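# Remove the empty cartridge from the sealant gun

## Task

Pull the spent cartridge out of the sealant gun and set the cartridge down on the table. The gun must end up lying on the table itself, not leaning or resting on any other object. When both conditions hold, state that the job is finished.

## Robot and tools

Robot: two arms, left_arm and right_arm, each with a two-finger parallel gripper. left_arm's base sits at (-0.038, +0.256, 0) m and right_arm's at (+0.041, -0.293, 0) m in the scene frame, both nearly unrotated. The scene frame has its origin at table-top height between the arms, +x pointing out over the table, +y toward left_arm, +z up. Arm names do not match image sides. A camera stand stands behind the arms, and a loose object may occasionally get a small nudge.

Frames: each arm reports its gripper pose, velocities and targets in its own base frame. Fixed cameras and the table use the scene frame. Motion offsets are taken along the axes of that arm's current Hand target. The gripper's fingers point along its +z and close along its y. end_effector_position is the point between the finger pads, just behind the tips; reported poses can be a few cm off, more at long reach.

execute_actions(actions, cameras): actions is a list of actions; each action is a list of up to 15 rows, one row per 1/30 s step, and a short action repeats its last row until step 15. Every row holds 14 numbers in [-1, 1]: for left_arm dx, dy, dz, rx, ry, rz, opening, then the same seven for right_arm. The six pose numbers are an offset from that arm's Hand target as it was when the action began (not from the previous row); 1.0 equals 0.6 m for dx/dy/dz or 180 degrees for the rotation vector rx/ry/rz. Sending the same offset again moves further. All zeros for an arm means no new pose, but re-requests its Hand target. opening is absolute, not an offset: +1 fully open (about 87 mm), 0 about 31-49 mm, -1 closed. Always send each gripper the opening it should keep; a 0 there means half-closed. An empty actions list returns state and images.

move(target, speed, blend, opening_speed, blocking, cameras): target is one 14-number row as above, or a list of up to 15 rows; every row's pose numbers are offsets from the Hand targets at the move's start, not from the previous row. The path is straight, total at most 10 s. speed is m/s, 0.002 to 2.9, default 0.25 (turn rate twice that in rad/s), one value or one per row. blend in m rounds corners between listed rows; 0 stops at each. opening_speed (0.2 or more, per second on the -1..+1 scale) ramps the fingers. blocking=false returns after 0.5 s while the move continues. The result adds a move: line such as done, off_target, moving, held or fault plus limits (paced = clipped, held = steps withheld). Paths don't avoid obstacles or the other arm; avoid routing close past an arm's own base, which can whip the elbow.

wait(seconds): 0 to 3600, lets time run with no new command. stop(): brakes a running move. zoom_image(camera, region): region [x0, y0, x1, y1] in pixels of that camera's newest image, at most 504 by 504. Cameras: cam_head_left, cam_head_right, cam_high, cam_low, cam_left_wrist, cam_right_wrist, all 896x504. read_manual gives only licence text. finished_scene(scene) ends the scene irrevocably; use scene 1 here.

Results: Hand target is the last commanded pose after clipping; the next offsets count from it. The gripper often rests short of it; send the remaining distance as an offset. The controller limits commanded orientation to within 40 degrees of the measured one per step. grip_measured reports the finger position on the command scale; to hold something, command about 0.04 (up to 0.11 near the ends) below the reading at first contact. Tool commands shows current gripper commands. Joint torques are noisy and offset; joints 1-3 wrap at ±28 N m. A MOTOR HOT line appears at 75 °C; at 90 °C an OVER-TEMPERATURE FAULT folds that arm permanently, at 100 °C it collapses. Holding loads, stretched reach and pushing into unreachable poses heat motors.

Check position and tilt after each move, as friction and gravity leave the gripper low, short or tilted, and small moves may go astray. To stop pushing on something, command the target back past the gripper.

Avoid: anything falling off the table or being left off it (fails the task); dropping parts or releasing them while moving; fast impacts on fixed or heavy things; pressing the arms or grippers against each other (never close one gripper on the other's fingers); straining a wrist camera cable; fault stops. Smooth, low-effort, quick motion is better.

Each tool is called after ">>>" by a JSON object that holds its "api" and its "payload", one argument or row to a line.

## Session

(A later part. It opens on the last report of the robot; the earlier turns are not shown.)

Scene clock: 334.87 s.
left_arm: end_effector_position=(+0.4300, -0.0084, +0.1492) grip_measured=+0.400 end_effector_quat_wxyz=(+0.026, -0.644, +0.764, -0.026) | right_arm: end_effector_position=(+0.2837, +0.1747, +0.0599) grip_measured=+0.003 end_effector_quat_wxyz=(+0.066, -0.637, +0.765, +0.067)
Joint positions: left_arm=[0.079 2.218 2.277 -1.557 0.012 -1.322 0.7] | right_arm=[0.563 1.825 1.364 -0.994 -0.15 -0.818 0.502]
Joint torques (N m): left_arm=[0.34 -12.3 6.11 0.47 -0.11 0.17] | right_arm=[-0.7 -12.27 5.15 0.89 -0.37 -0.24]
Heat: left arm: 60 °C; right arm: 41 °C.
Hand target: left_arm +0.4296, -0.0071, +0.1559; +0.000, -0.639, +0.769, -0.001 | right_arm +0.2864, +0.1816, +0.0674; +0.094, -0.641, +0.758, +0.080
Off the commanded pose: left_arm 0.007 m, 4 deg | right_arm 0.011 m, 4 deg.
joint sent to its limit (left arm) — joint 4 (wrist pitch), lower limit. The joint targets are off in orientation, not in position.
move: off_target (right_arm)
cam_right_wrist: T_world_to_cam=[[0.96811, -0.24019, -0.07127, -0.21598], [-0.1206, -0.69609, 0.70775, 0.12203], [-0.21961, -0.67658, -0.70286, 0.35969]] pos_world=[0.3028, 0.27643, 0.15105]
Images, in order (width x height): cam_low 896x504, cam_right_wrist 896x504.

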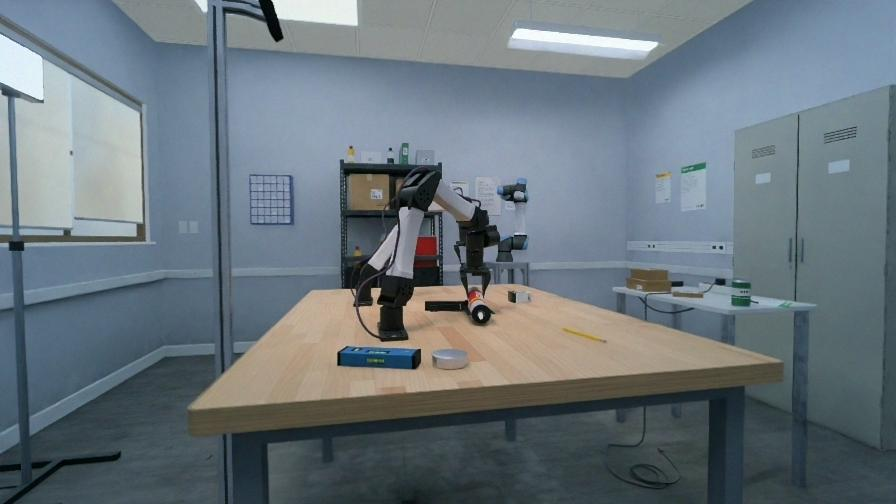

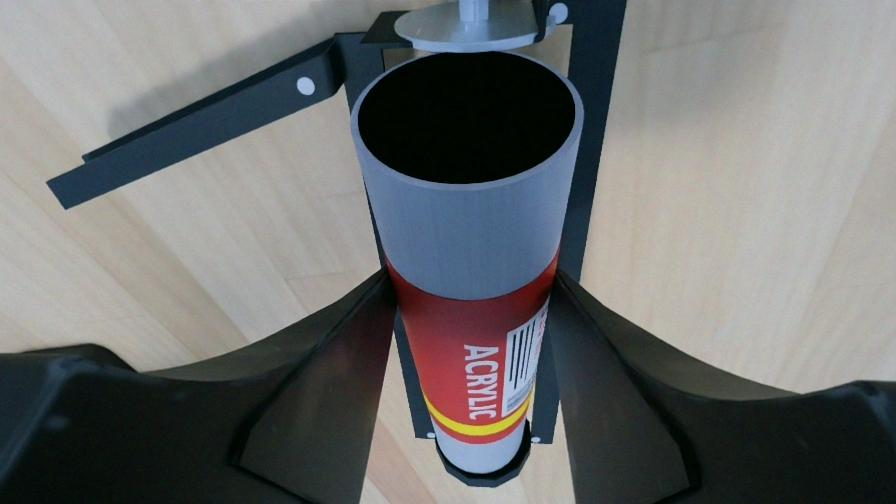

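>>> {"api": "move", "payload": {
  "target": [
    [0,0,0,0,0,0,0.4,0,0,-0.028,0,-0.03,0,-0.12],
    [0,0,0,0,0,0,0.4,-0.13,0,-0.052,0,-0.03,0,-0.12]
  ],
  "speed": 0.07,
  "cameras": ["cam_right_wrist","cam_low","cam_high"]
}}

>>> {"api": "zoom_image", "payload": {
  "camera": "cam_low",
  "region": [430, 270, 530, 340]
}}

>>> {"api": "zoom_image", "payload": {
  "camera": "cam_high",
  "region": [360, 220, 520, 400]
}}

Scene clock: 345.90 s.
left_arm: end_effector_position=(+0.4300, -0.0084, +0.1492) grip_measured=+0.400 end_effector_quat_wxyz=(+0.026, -0.644, +0.764, -0.026) | right_arm: end_effector_position=(+0.2954, +0.2468, +0.1165) grip_measured=+0.003 end_effector_quat_wxyz=(+0.135, -0.639, +0.748, +0.115)
Joint positions: left_arm=[0.079 2.218 2.277 -1.557 0.012 -1.322 0.7] | right_arm=[0.657 1.867 1.631 -1.071 -0.242 -0.726 0.502]
Joint torques (N m): left_arm=[0.35 -12.29 6.11 0.47 -0.11 0.16] | right_arm=[-0.06 -7.83 8.99 0.7 0.08 0.04]
Heat: left arm: 60 °C; right arm: 43 °C.
Hand target: left_arm +0.4296, -0.0071, +0.1559; +0.000, -0.639, +0.769, -0.001 | right_arm +0.2977, +0.2486, +0.1168; +0.130, -0.636, +0.753, +0.110
Off the commanded pose: left_arm 0.007 m, 4 deg | right_arm 0.003 m, 1 deg.
joint sent to its limit (left arm) — joint 4 (wrist pitch), lower limit. The joint targets are off in orientation, not in position.
move: done
cam_right_wrist: T_world_to_cam=[[0.97603, -0.20814, -0.06364, -0.21701], [-0.13368, -0.80402, 0.57939, 0.17903], [-0.17176, -0.55699, -0.81256, 0.41999]] pos_world=[0.30787, 0.3327, 0.22373]
Images, in order (width x height): cam_high 896x504, cam_low 896x504, cam_right_wrist 896x504.

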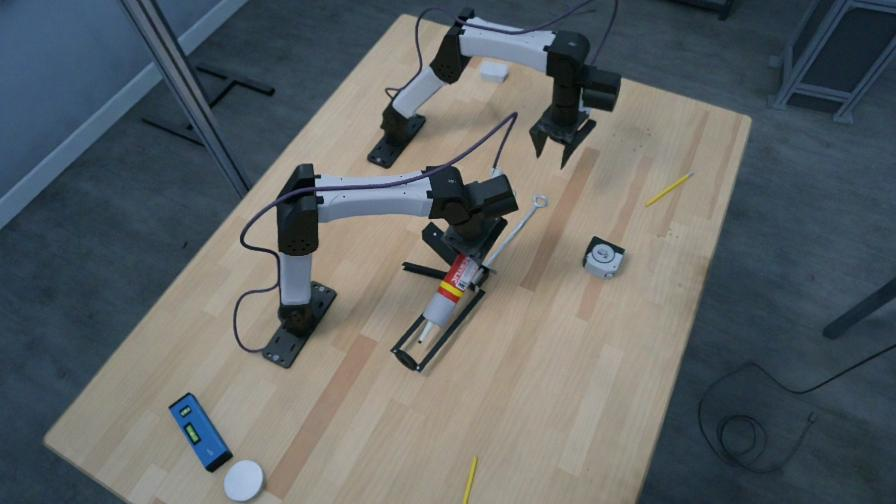

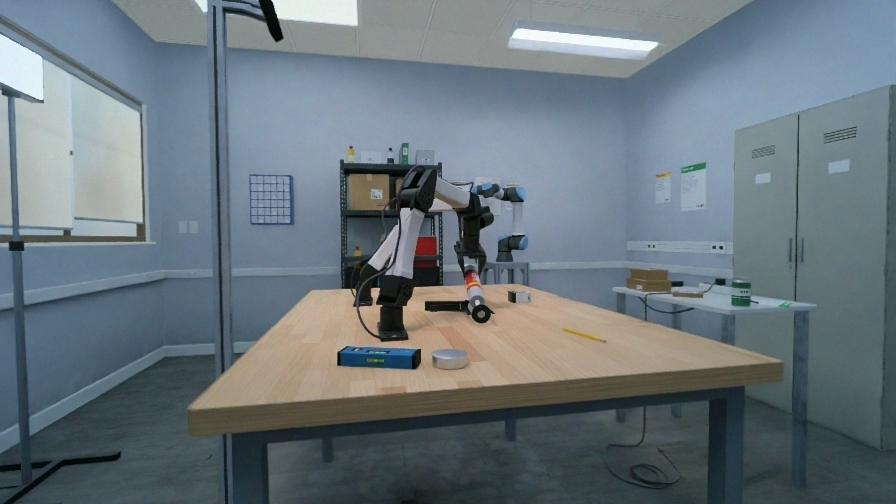

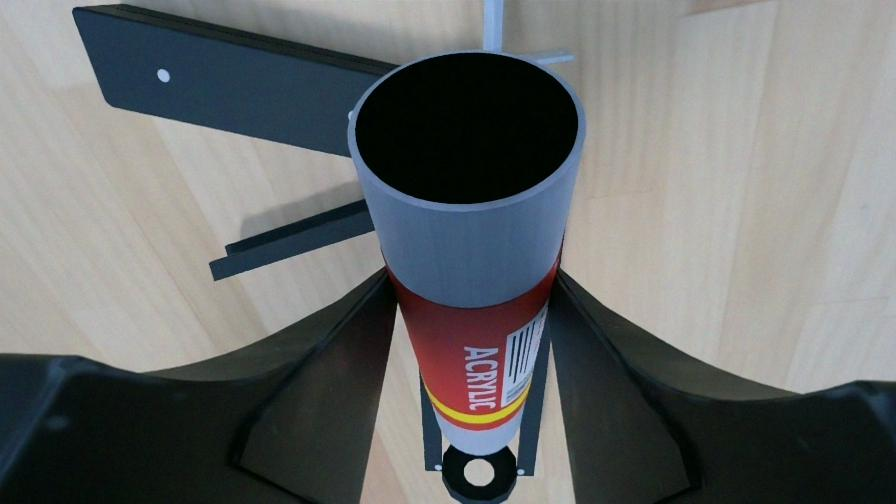

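Scaled by 5.040 from the camera's image (finer frame: 1280x720).

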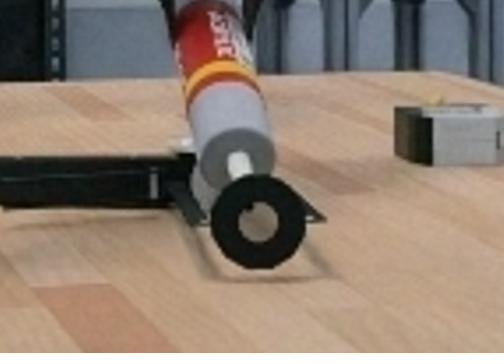

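Scaled by 2.800 from the camera's image (finer frame: 1280x720).

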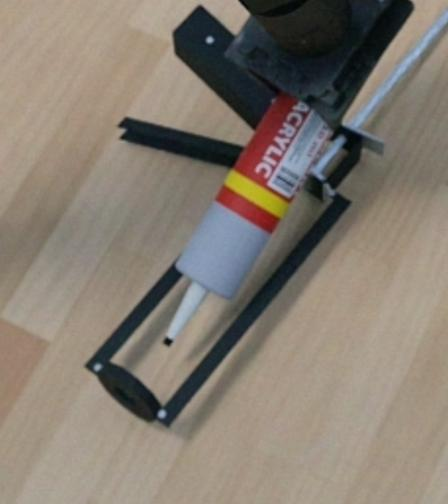

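>>> {"api": "move", "payload": {
  "target": [
    [0,0,0,0,0,0,0.4,-0.056,0,-0.157,0,0,0,-0.12],
    [0,0.1,0.05,0,0,0,0.4,0.155,-0.242,-0.197,0,0.109,0,-0.12],
    [0,0.1,0.05,0,0,0,0.4,0.248,-0.242,0.066,0,0.109,0,-0.12]
  ],
  "speed": 0.15,
  "blend": [0.03,0.03,0],
  "cameras": ["cam_right_wrist","cam_low","cam_high"]
}}

>>> {"api": "zoom_image", "payload": {
  "camera": "cam_low",
  "region": [430, 270, 550, 354]
}}

Scene clock: 366.97 s.
left_arm: end_effector_position=(+0.3711, +0.0004, +0.1145) grip_measured=+0.400 end_effector_quat_wxyz=(-0.020, -0.641, +0.768, +0.007) | right_arm: end_effector_position=(+0.4196, +0.1064, +0.0349) grip_measured=+0.003 end_effector_quat_wxyz=(+0.008, -0.644, +0.765, +0.005)
Joint positions: left_arm=[0.114 2.039 1.853 -1.426 0.011 -1.277 0.7] | right_arm=[0.327 2.308 1.973 -1.225 -0.016 -1.072 0.502]
Joint torques (N m): left_arm=[0.55 -13.94 4.46 0.43 -0.21 0.16] | right_arm=[-1.09 -12.55 4.83 0.43 0.21 -0.24]
Heat: left arm: 62 °C; right arm: 41 °C.
Hand target: left_arm +0.3706, +0.0039, +0.1260; +0.000, -0.639, +0.769, -0.001 | right_arm +0.4198, +0.0994, +0.0295; +0.000, -0.646, +0.764, +0.000
Off the commanded pose: left_arm 0.012 m, 2 deg | right_arm 0.009 m, 1 deg.
move: off_target (left_arm)
cam_right_wrist: T_world_to_cam=[[0.96973, -0.24096, -0.03948, -0.36734], [-0.10783, -0.56767, 0.81616, 0.08577], [-0.21908, -0.7872, -0.57647, 0.33286]] pos_world=[0.4384, 0.22221, 0.10738]
Images, in order (width x height): cam_high 896x504, cam_low 896x504, cam_right_wrist 896x504.

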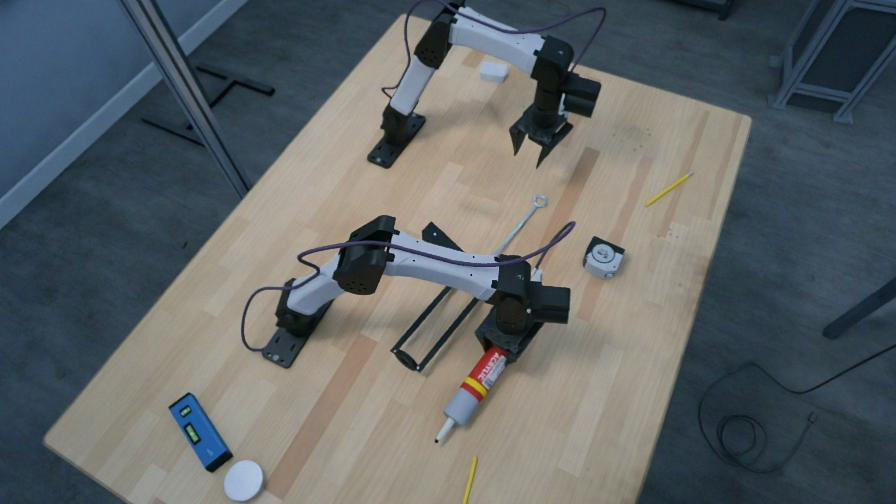

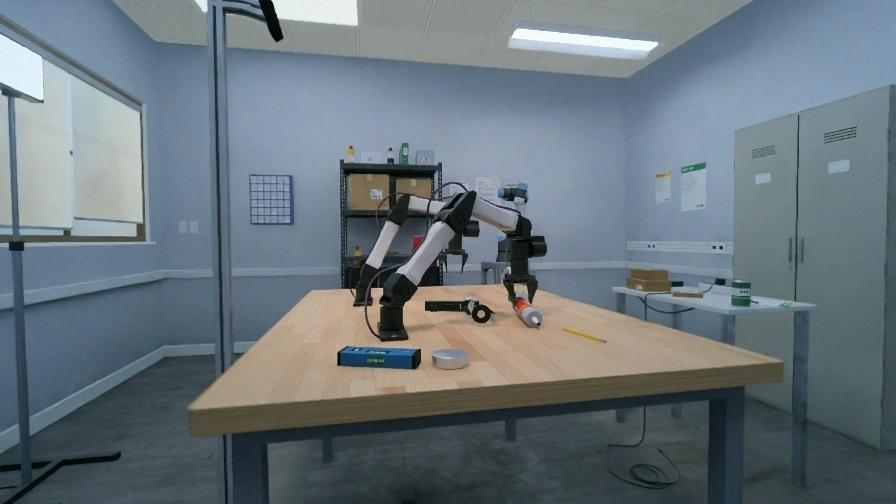

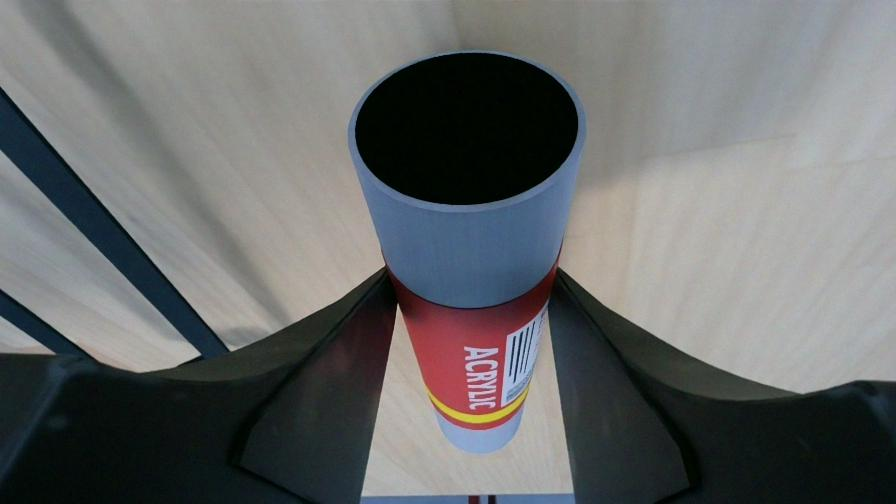

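Scaled by 4.200 from the camera's image (finer frame: 1280x720).

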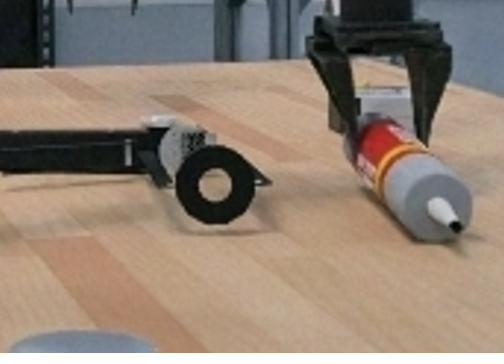

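>>> {"api": "move", "payload": {
  "target": [0,0,0,0,0,0,0.4,0,0,0,0,0.053,0,-0.12],
  "speed": 0.12,
  "cameras": ["cam_right_wrist","cam_low"]
}}

>>> {"api": "zoom_image", "payload": {
  "camera": "cam_low",
  "region": [490, 280, 560, 340]
}}

Scene clock: 375.17 s.
left_arm: end_effector_position=(+0.3711, +0.0004, +0.1145) grip_measured=+0.400 end_effector_quat_wxyz=(-0.020, -0.641, +0.768, +0.007) | right_arm: end_effector_position=(+0.4202, +0.1004, +0.0332) grip_measured=+0.003 end_effector_quat_wxyz=(-0.050, -0.646, +0.760, -0.048)
Joint positions: left_arm=[0.114 2.039 1.853 -1.426 0.011 -1.277 0.7] | right_arm=[0.367 2.39 2.077 -1.32 0.123 -1.038 0.502]
Joint torques (N m): left_arm=[0.58 -13.96 4.45 0.43 -0.2 0.15] | right_arm=[-0.03 -11.04 8.09 0.02 0.32 0.06]
Heat: left arm: 63 °C; right arm: 44 °C.
Hand target: left_arm +0.3706, +0.0039, +0.1260; +0.000, -0.639, +0.769, -0.001 | right_arm +0.4198, +0.0995, +0.0295; -0.064, -0.643, +0.761, -0.053
Off the commanded pose: left_arm 0.012 m, 2 deg | right_arm 0.004 m, 2 deg.
move: done
cam_right_wrist: T_world_to_cam=[[0.97159, -0.23564, -0.02195, -0.37129], [-0.08524, -0.43494, 0.89642, 0.05828], [-0.22078, -0.86908, -0.44267, 0.33182]] pos_world=[0.43897, 0.22624, 0.0865]
Images, in order (width x height): cam_low 896x504, cam_right_wrist 896x504.

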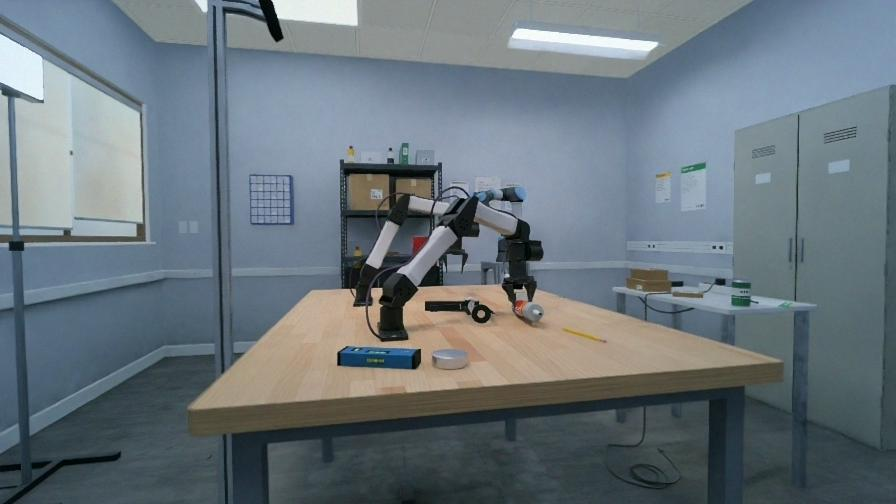

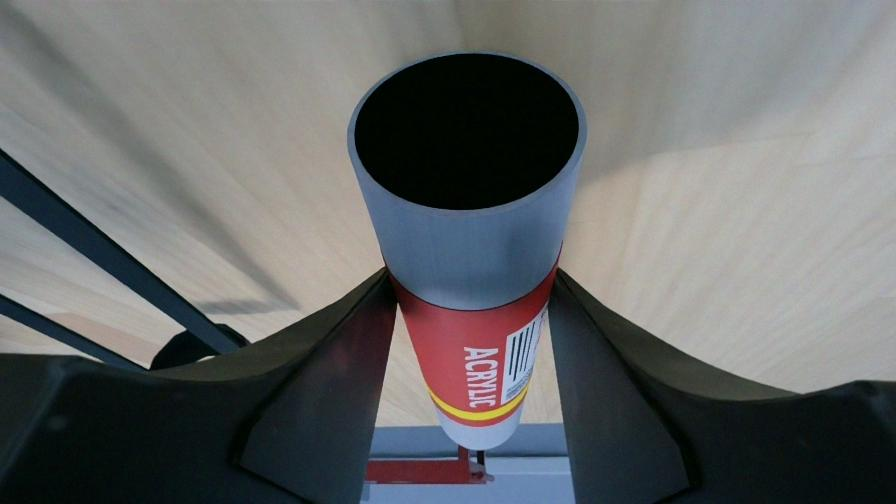

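Scaled by 7.200 from the camera's image (finer frame: 1280x720).

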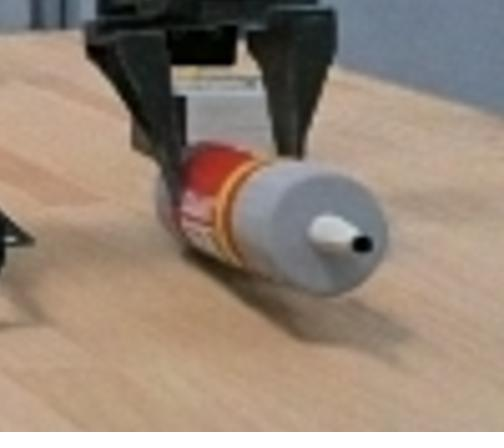

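>>> {"api": "move", "payload": {
  "target": [0,0,0,0,0,0,0.4,0,0,0,0,-0.03,0,-0.12],
  "speed": 0.12,
  "cameras": ["cam_low"]
}}

>>> {"api": "zoom_image", "payload": {
  "camera": "cam_low",
  "region": [490, 280, 560, 340]
}}

Scene clock: 385.20 s.
left_arm: end_effector_position=(+0.3711, +0.0004, +0.1145) grip_measured=+0.400 end_effector_quat_wxyz=(-0.020, -0.641, +0.768, +0.007) | right_arm: end_effector_position=(+0.4189, +0.1000, +0.0273) grip_measured=+0.003 end_effector_quat_wxyz=(-0.040, -0.644, +0.763, -0.030)
Joint positions: left_arm=[0.114 2.039 1.853 -1.426 0.011 -1.277 0.7] | right_arm=[0.352 2.38 2.044 -1.291 0.084 -1.047 0.502]
Joint torques (N m): left_arm=[0.57 -13.96 4.44 0.42 -0.21 0.16] | right_arm=[-1.21 -15.75 3.93 0.43 -0.09 -0.24]
Heat: left arm: 65 °C; right arm: 46 °C.
Hand target: left_arm +0.3706, +0.0039, +0.1260; +0.000, -0.639, +0.769, -0.001 | right_arm +0.4198, +0.0993, +0.0295; -0.028, -0.645, +0.763, -0.023
Off the commanded pose: left_arm 0.012 m, 2 deg | right_arm 0.002 m, 2 deg.
move: done

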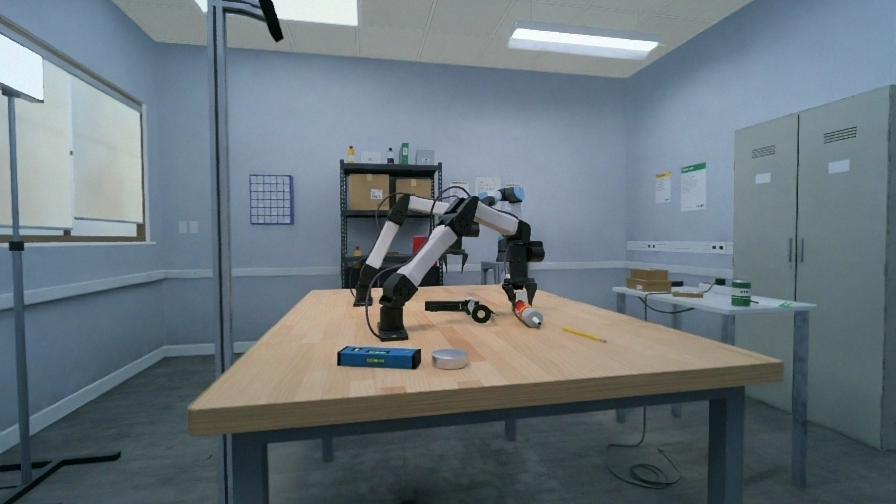

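Scaled by 7.200 from the camera's image (finer frame: 1280x720).

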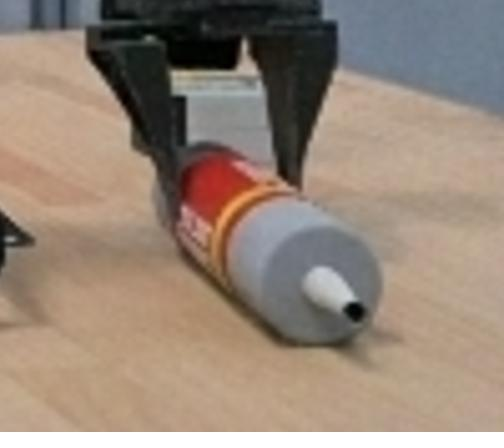

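>>> {"api": "move", "payload": {
  "target": [
    [0,0,0,0,0,0,0.4,0,0,0,0,0,0,0.3],
    [0,0,0,0,0,0,0.4,0.01,0,-0.2,0,0,0,0.3]
  ],
  "opening_speed": 0.4,
  "speed": 0.15,
  "cameras": ["cam_low","cam_high","cam_head_right"]
}}

>>> {"api": "zoom_image", "payload": {
  "camera": "cam_low",
  "region": [420, 270, 580, 350]
}}

Scene clock: 400.63 s.
left_arm: end_effector_position=(+0.3711, +0.0004, +0.1145) grip_measured=+0.400 end_effector_quat_wxyz=(-0.020, -0.641, +0.768, +0.007) | right_arm: end_effector_position=(+0.4198, +0.1018, +0.1313) grip_measured=+0.300 end_effector_quat_wxyz=(+0.004, -0.645, +0.763, -0.042)
Joint positions: left_arm=[0.114 2.039 1.853 -1.426 0.011 -1.277 0.7] | right_arm=[0.352 2.313 2.354 -1.575 0.075 -1.053 0.65]
Joint torques (N m): left_arm=[0.58 -13.94 4.45 0.43 -0.21 0.16] | right_arm=[-0.39 -16.03 7.57 0.27 0.11 -0.26]
Heat: left arm: 67 °C; right arm: 55 °C.
Hand target: left_arm +0.3706, +0.0039, +0.1260; +0.000, -0.639, +0.769, -0.001 | right_arm +0.4202, +0.1020, +0.1498; -0.028, -0.645, +0.763, -0.023
Off the commanded pose: left_arm 0.012 m, 2 deg | right_arm 0.018 m, 4 deg.
joint sent to its limit (right arm) — joint 4 (wrist pitch), lower limit. The joint targets are off in orientation, not in position.
move: off_target (right_arm)
Images, in order (width x height): cam_head_right 896x504, cam_high 896x504, cam_low 896x504.

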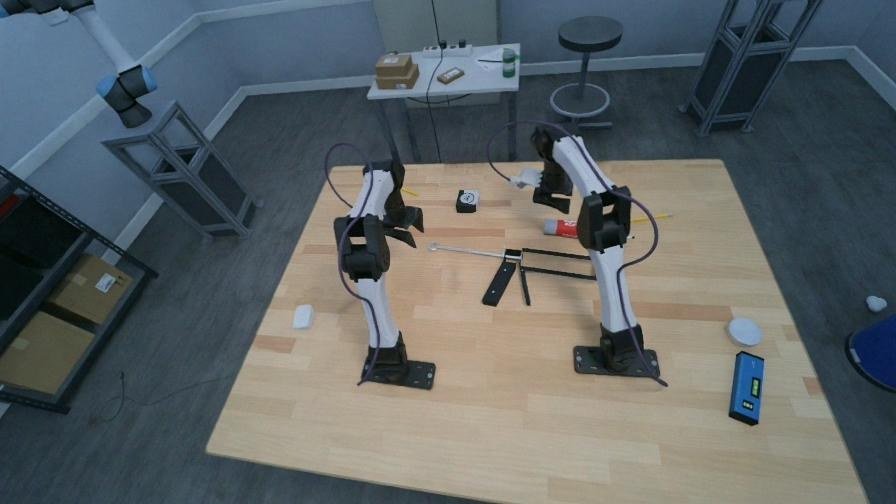

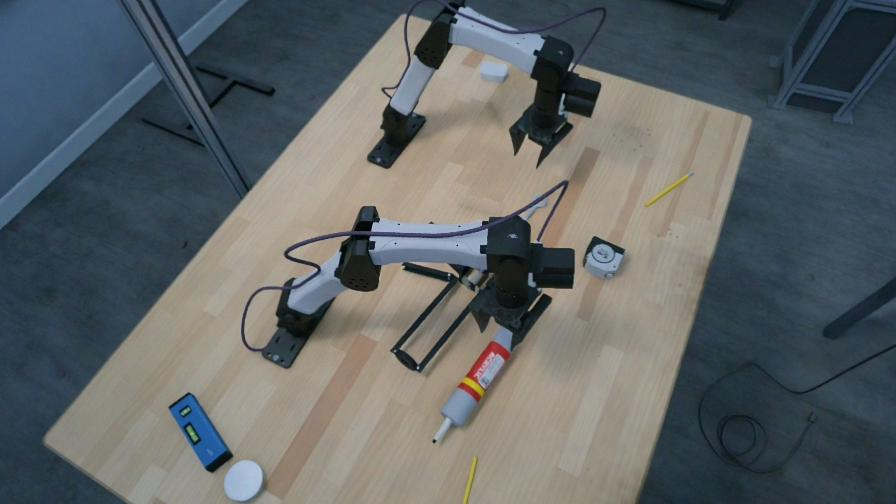

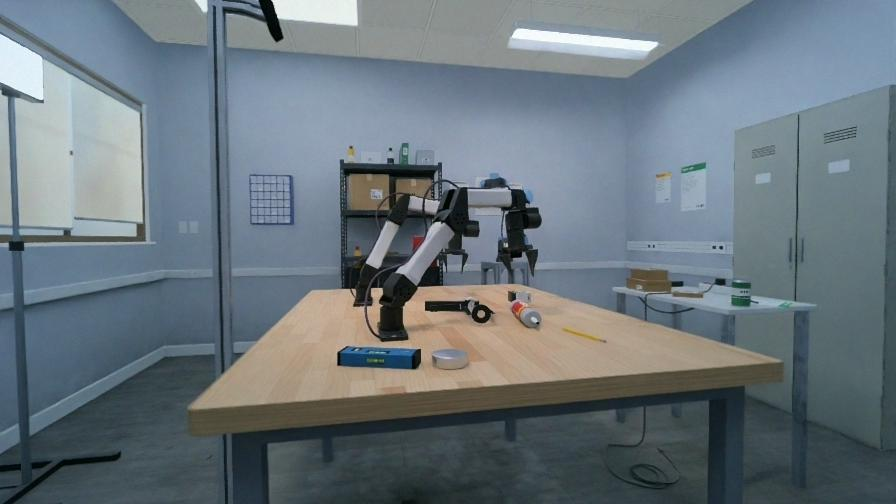

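Scaled by 3.150 from the camera's image (finer frame: 1280x720).

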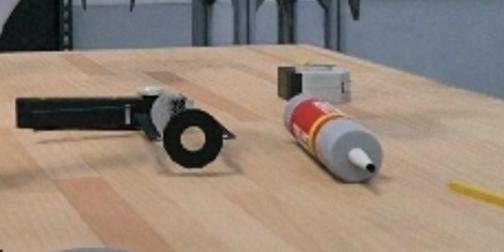

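Scene 1 is done: the cartridge and the gun are both on the table.

>>> {"api": "finished_scene", "payload": {
  "scene": 1
}}

The scene is finished: the task was done.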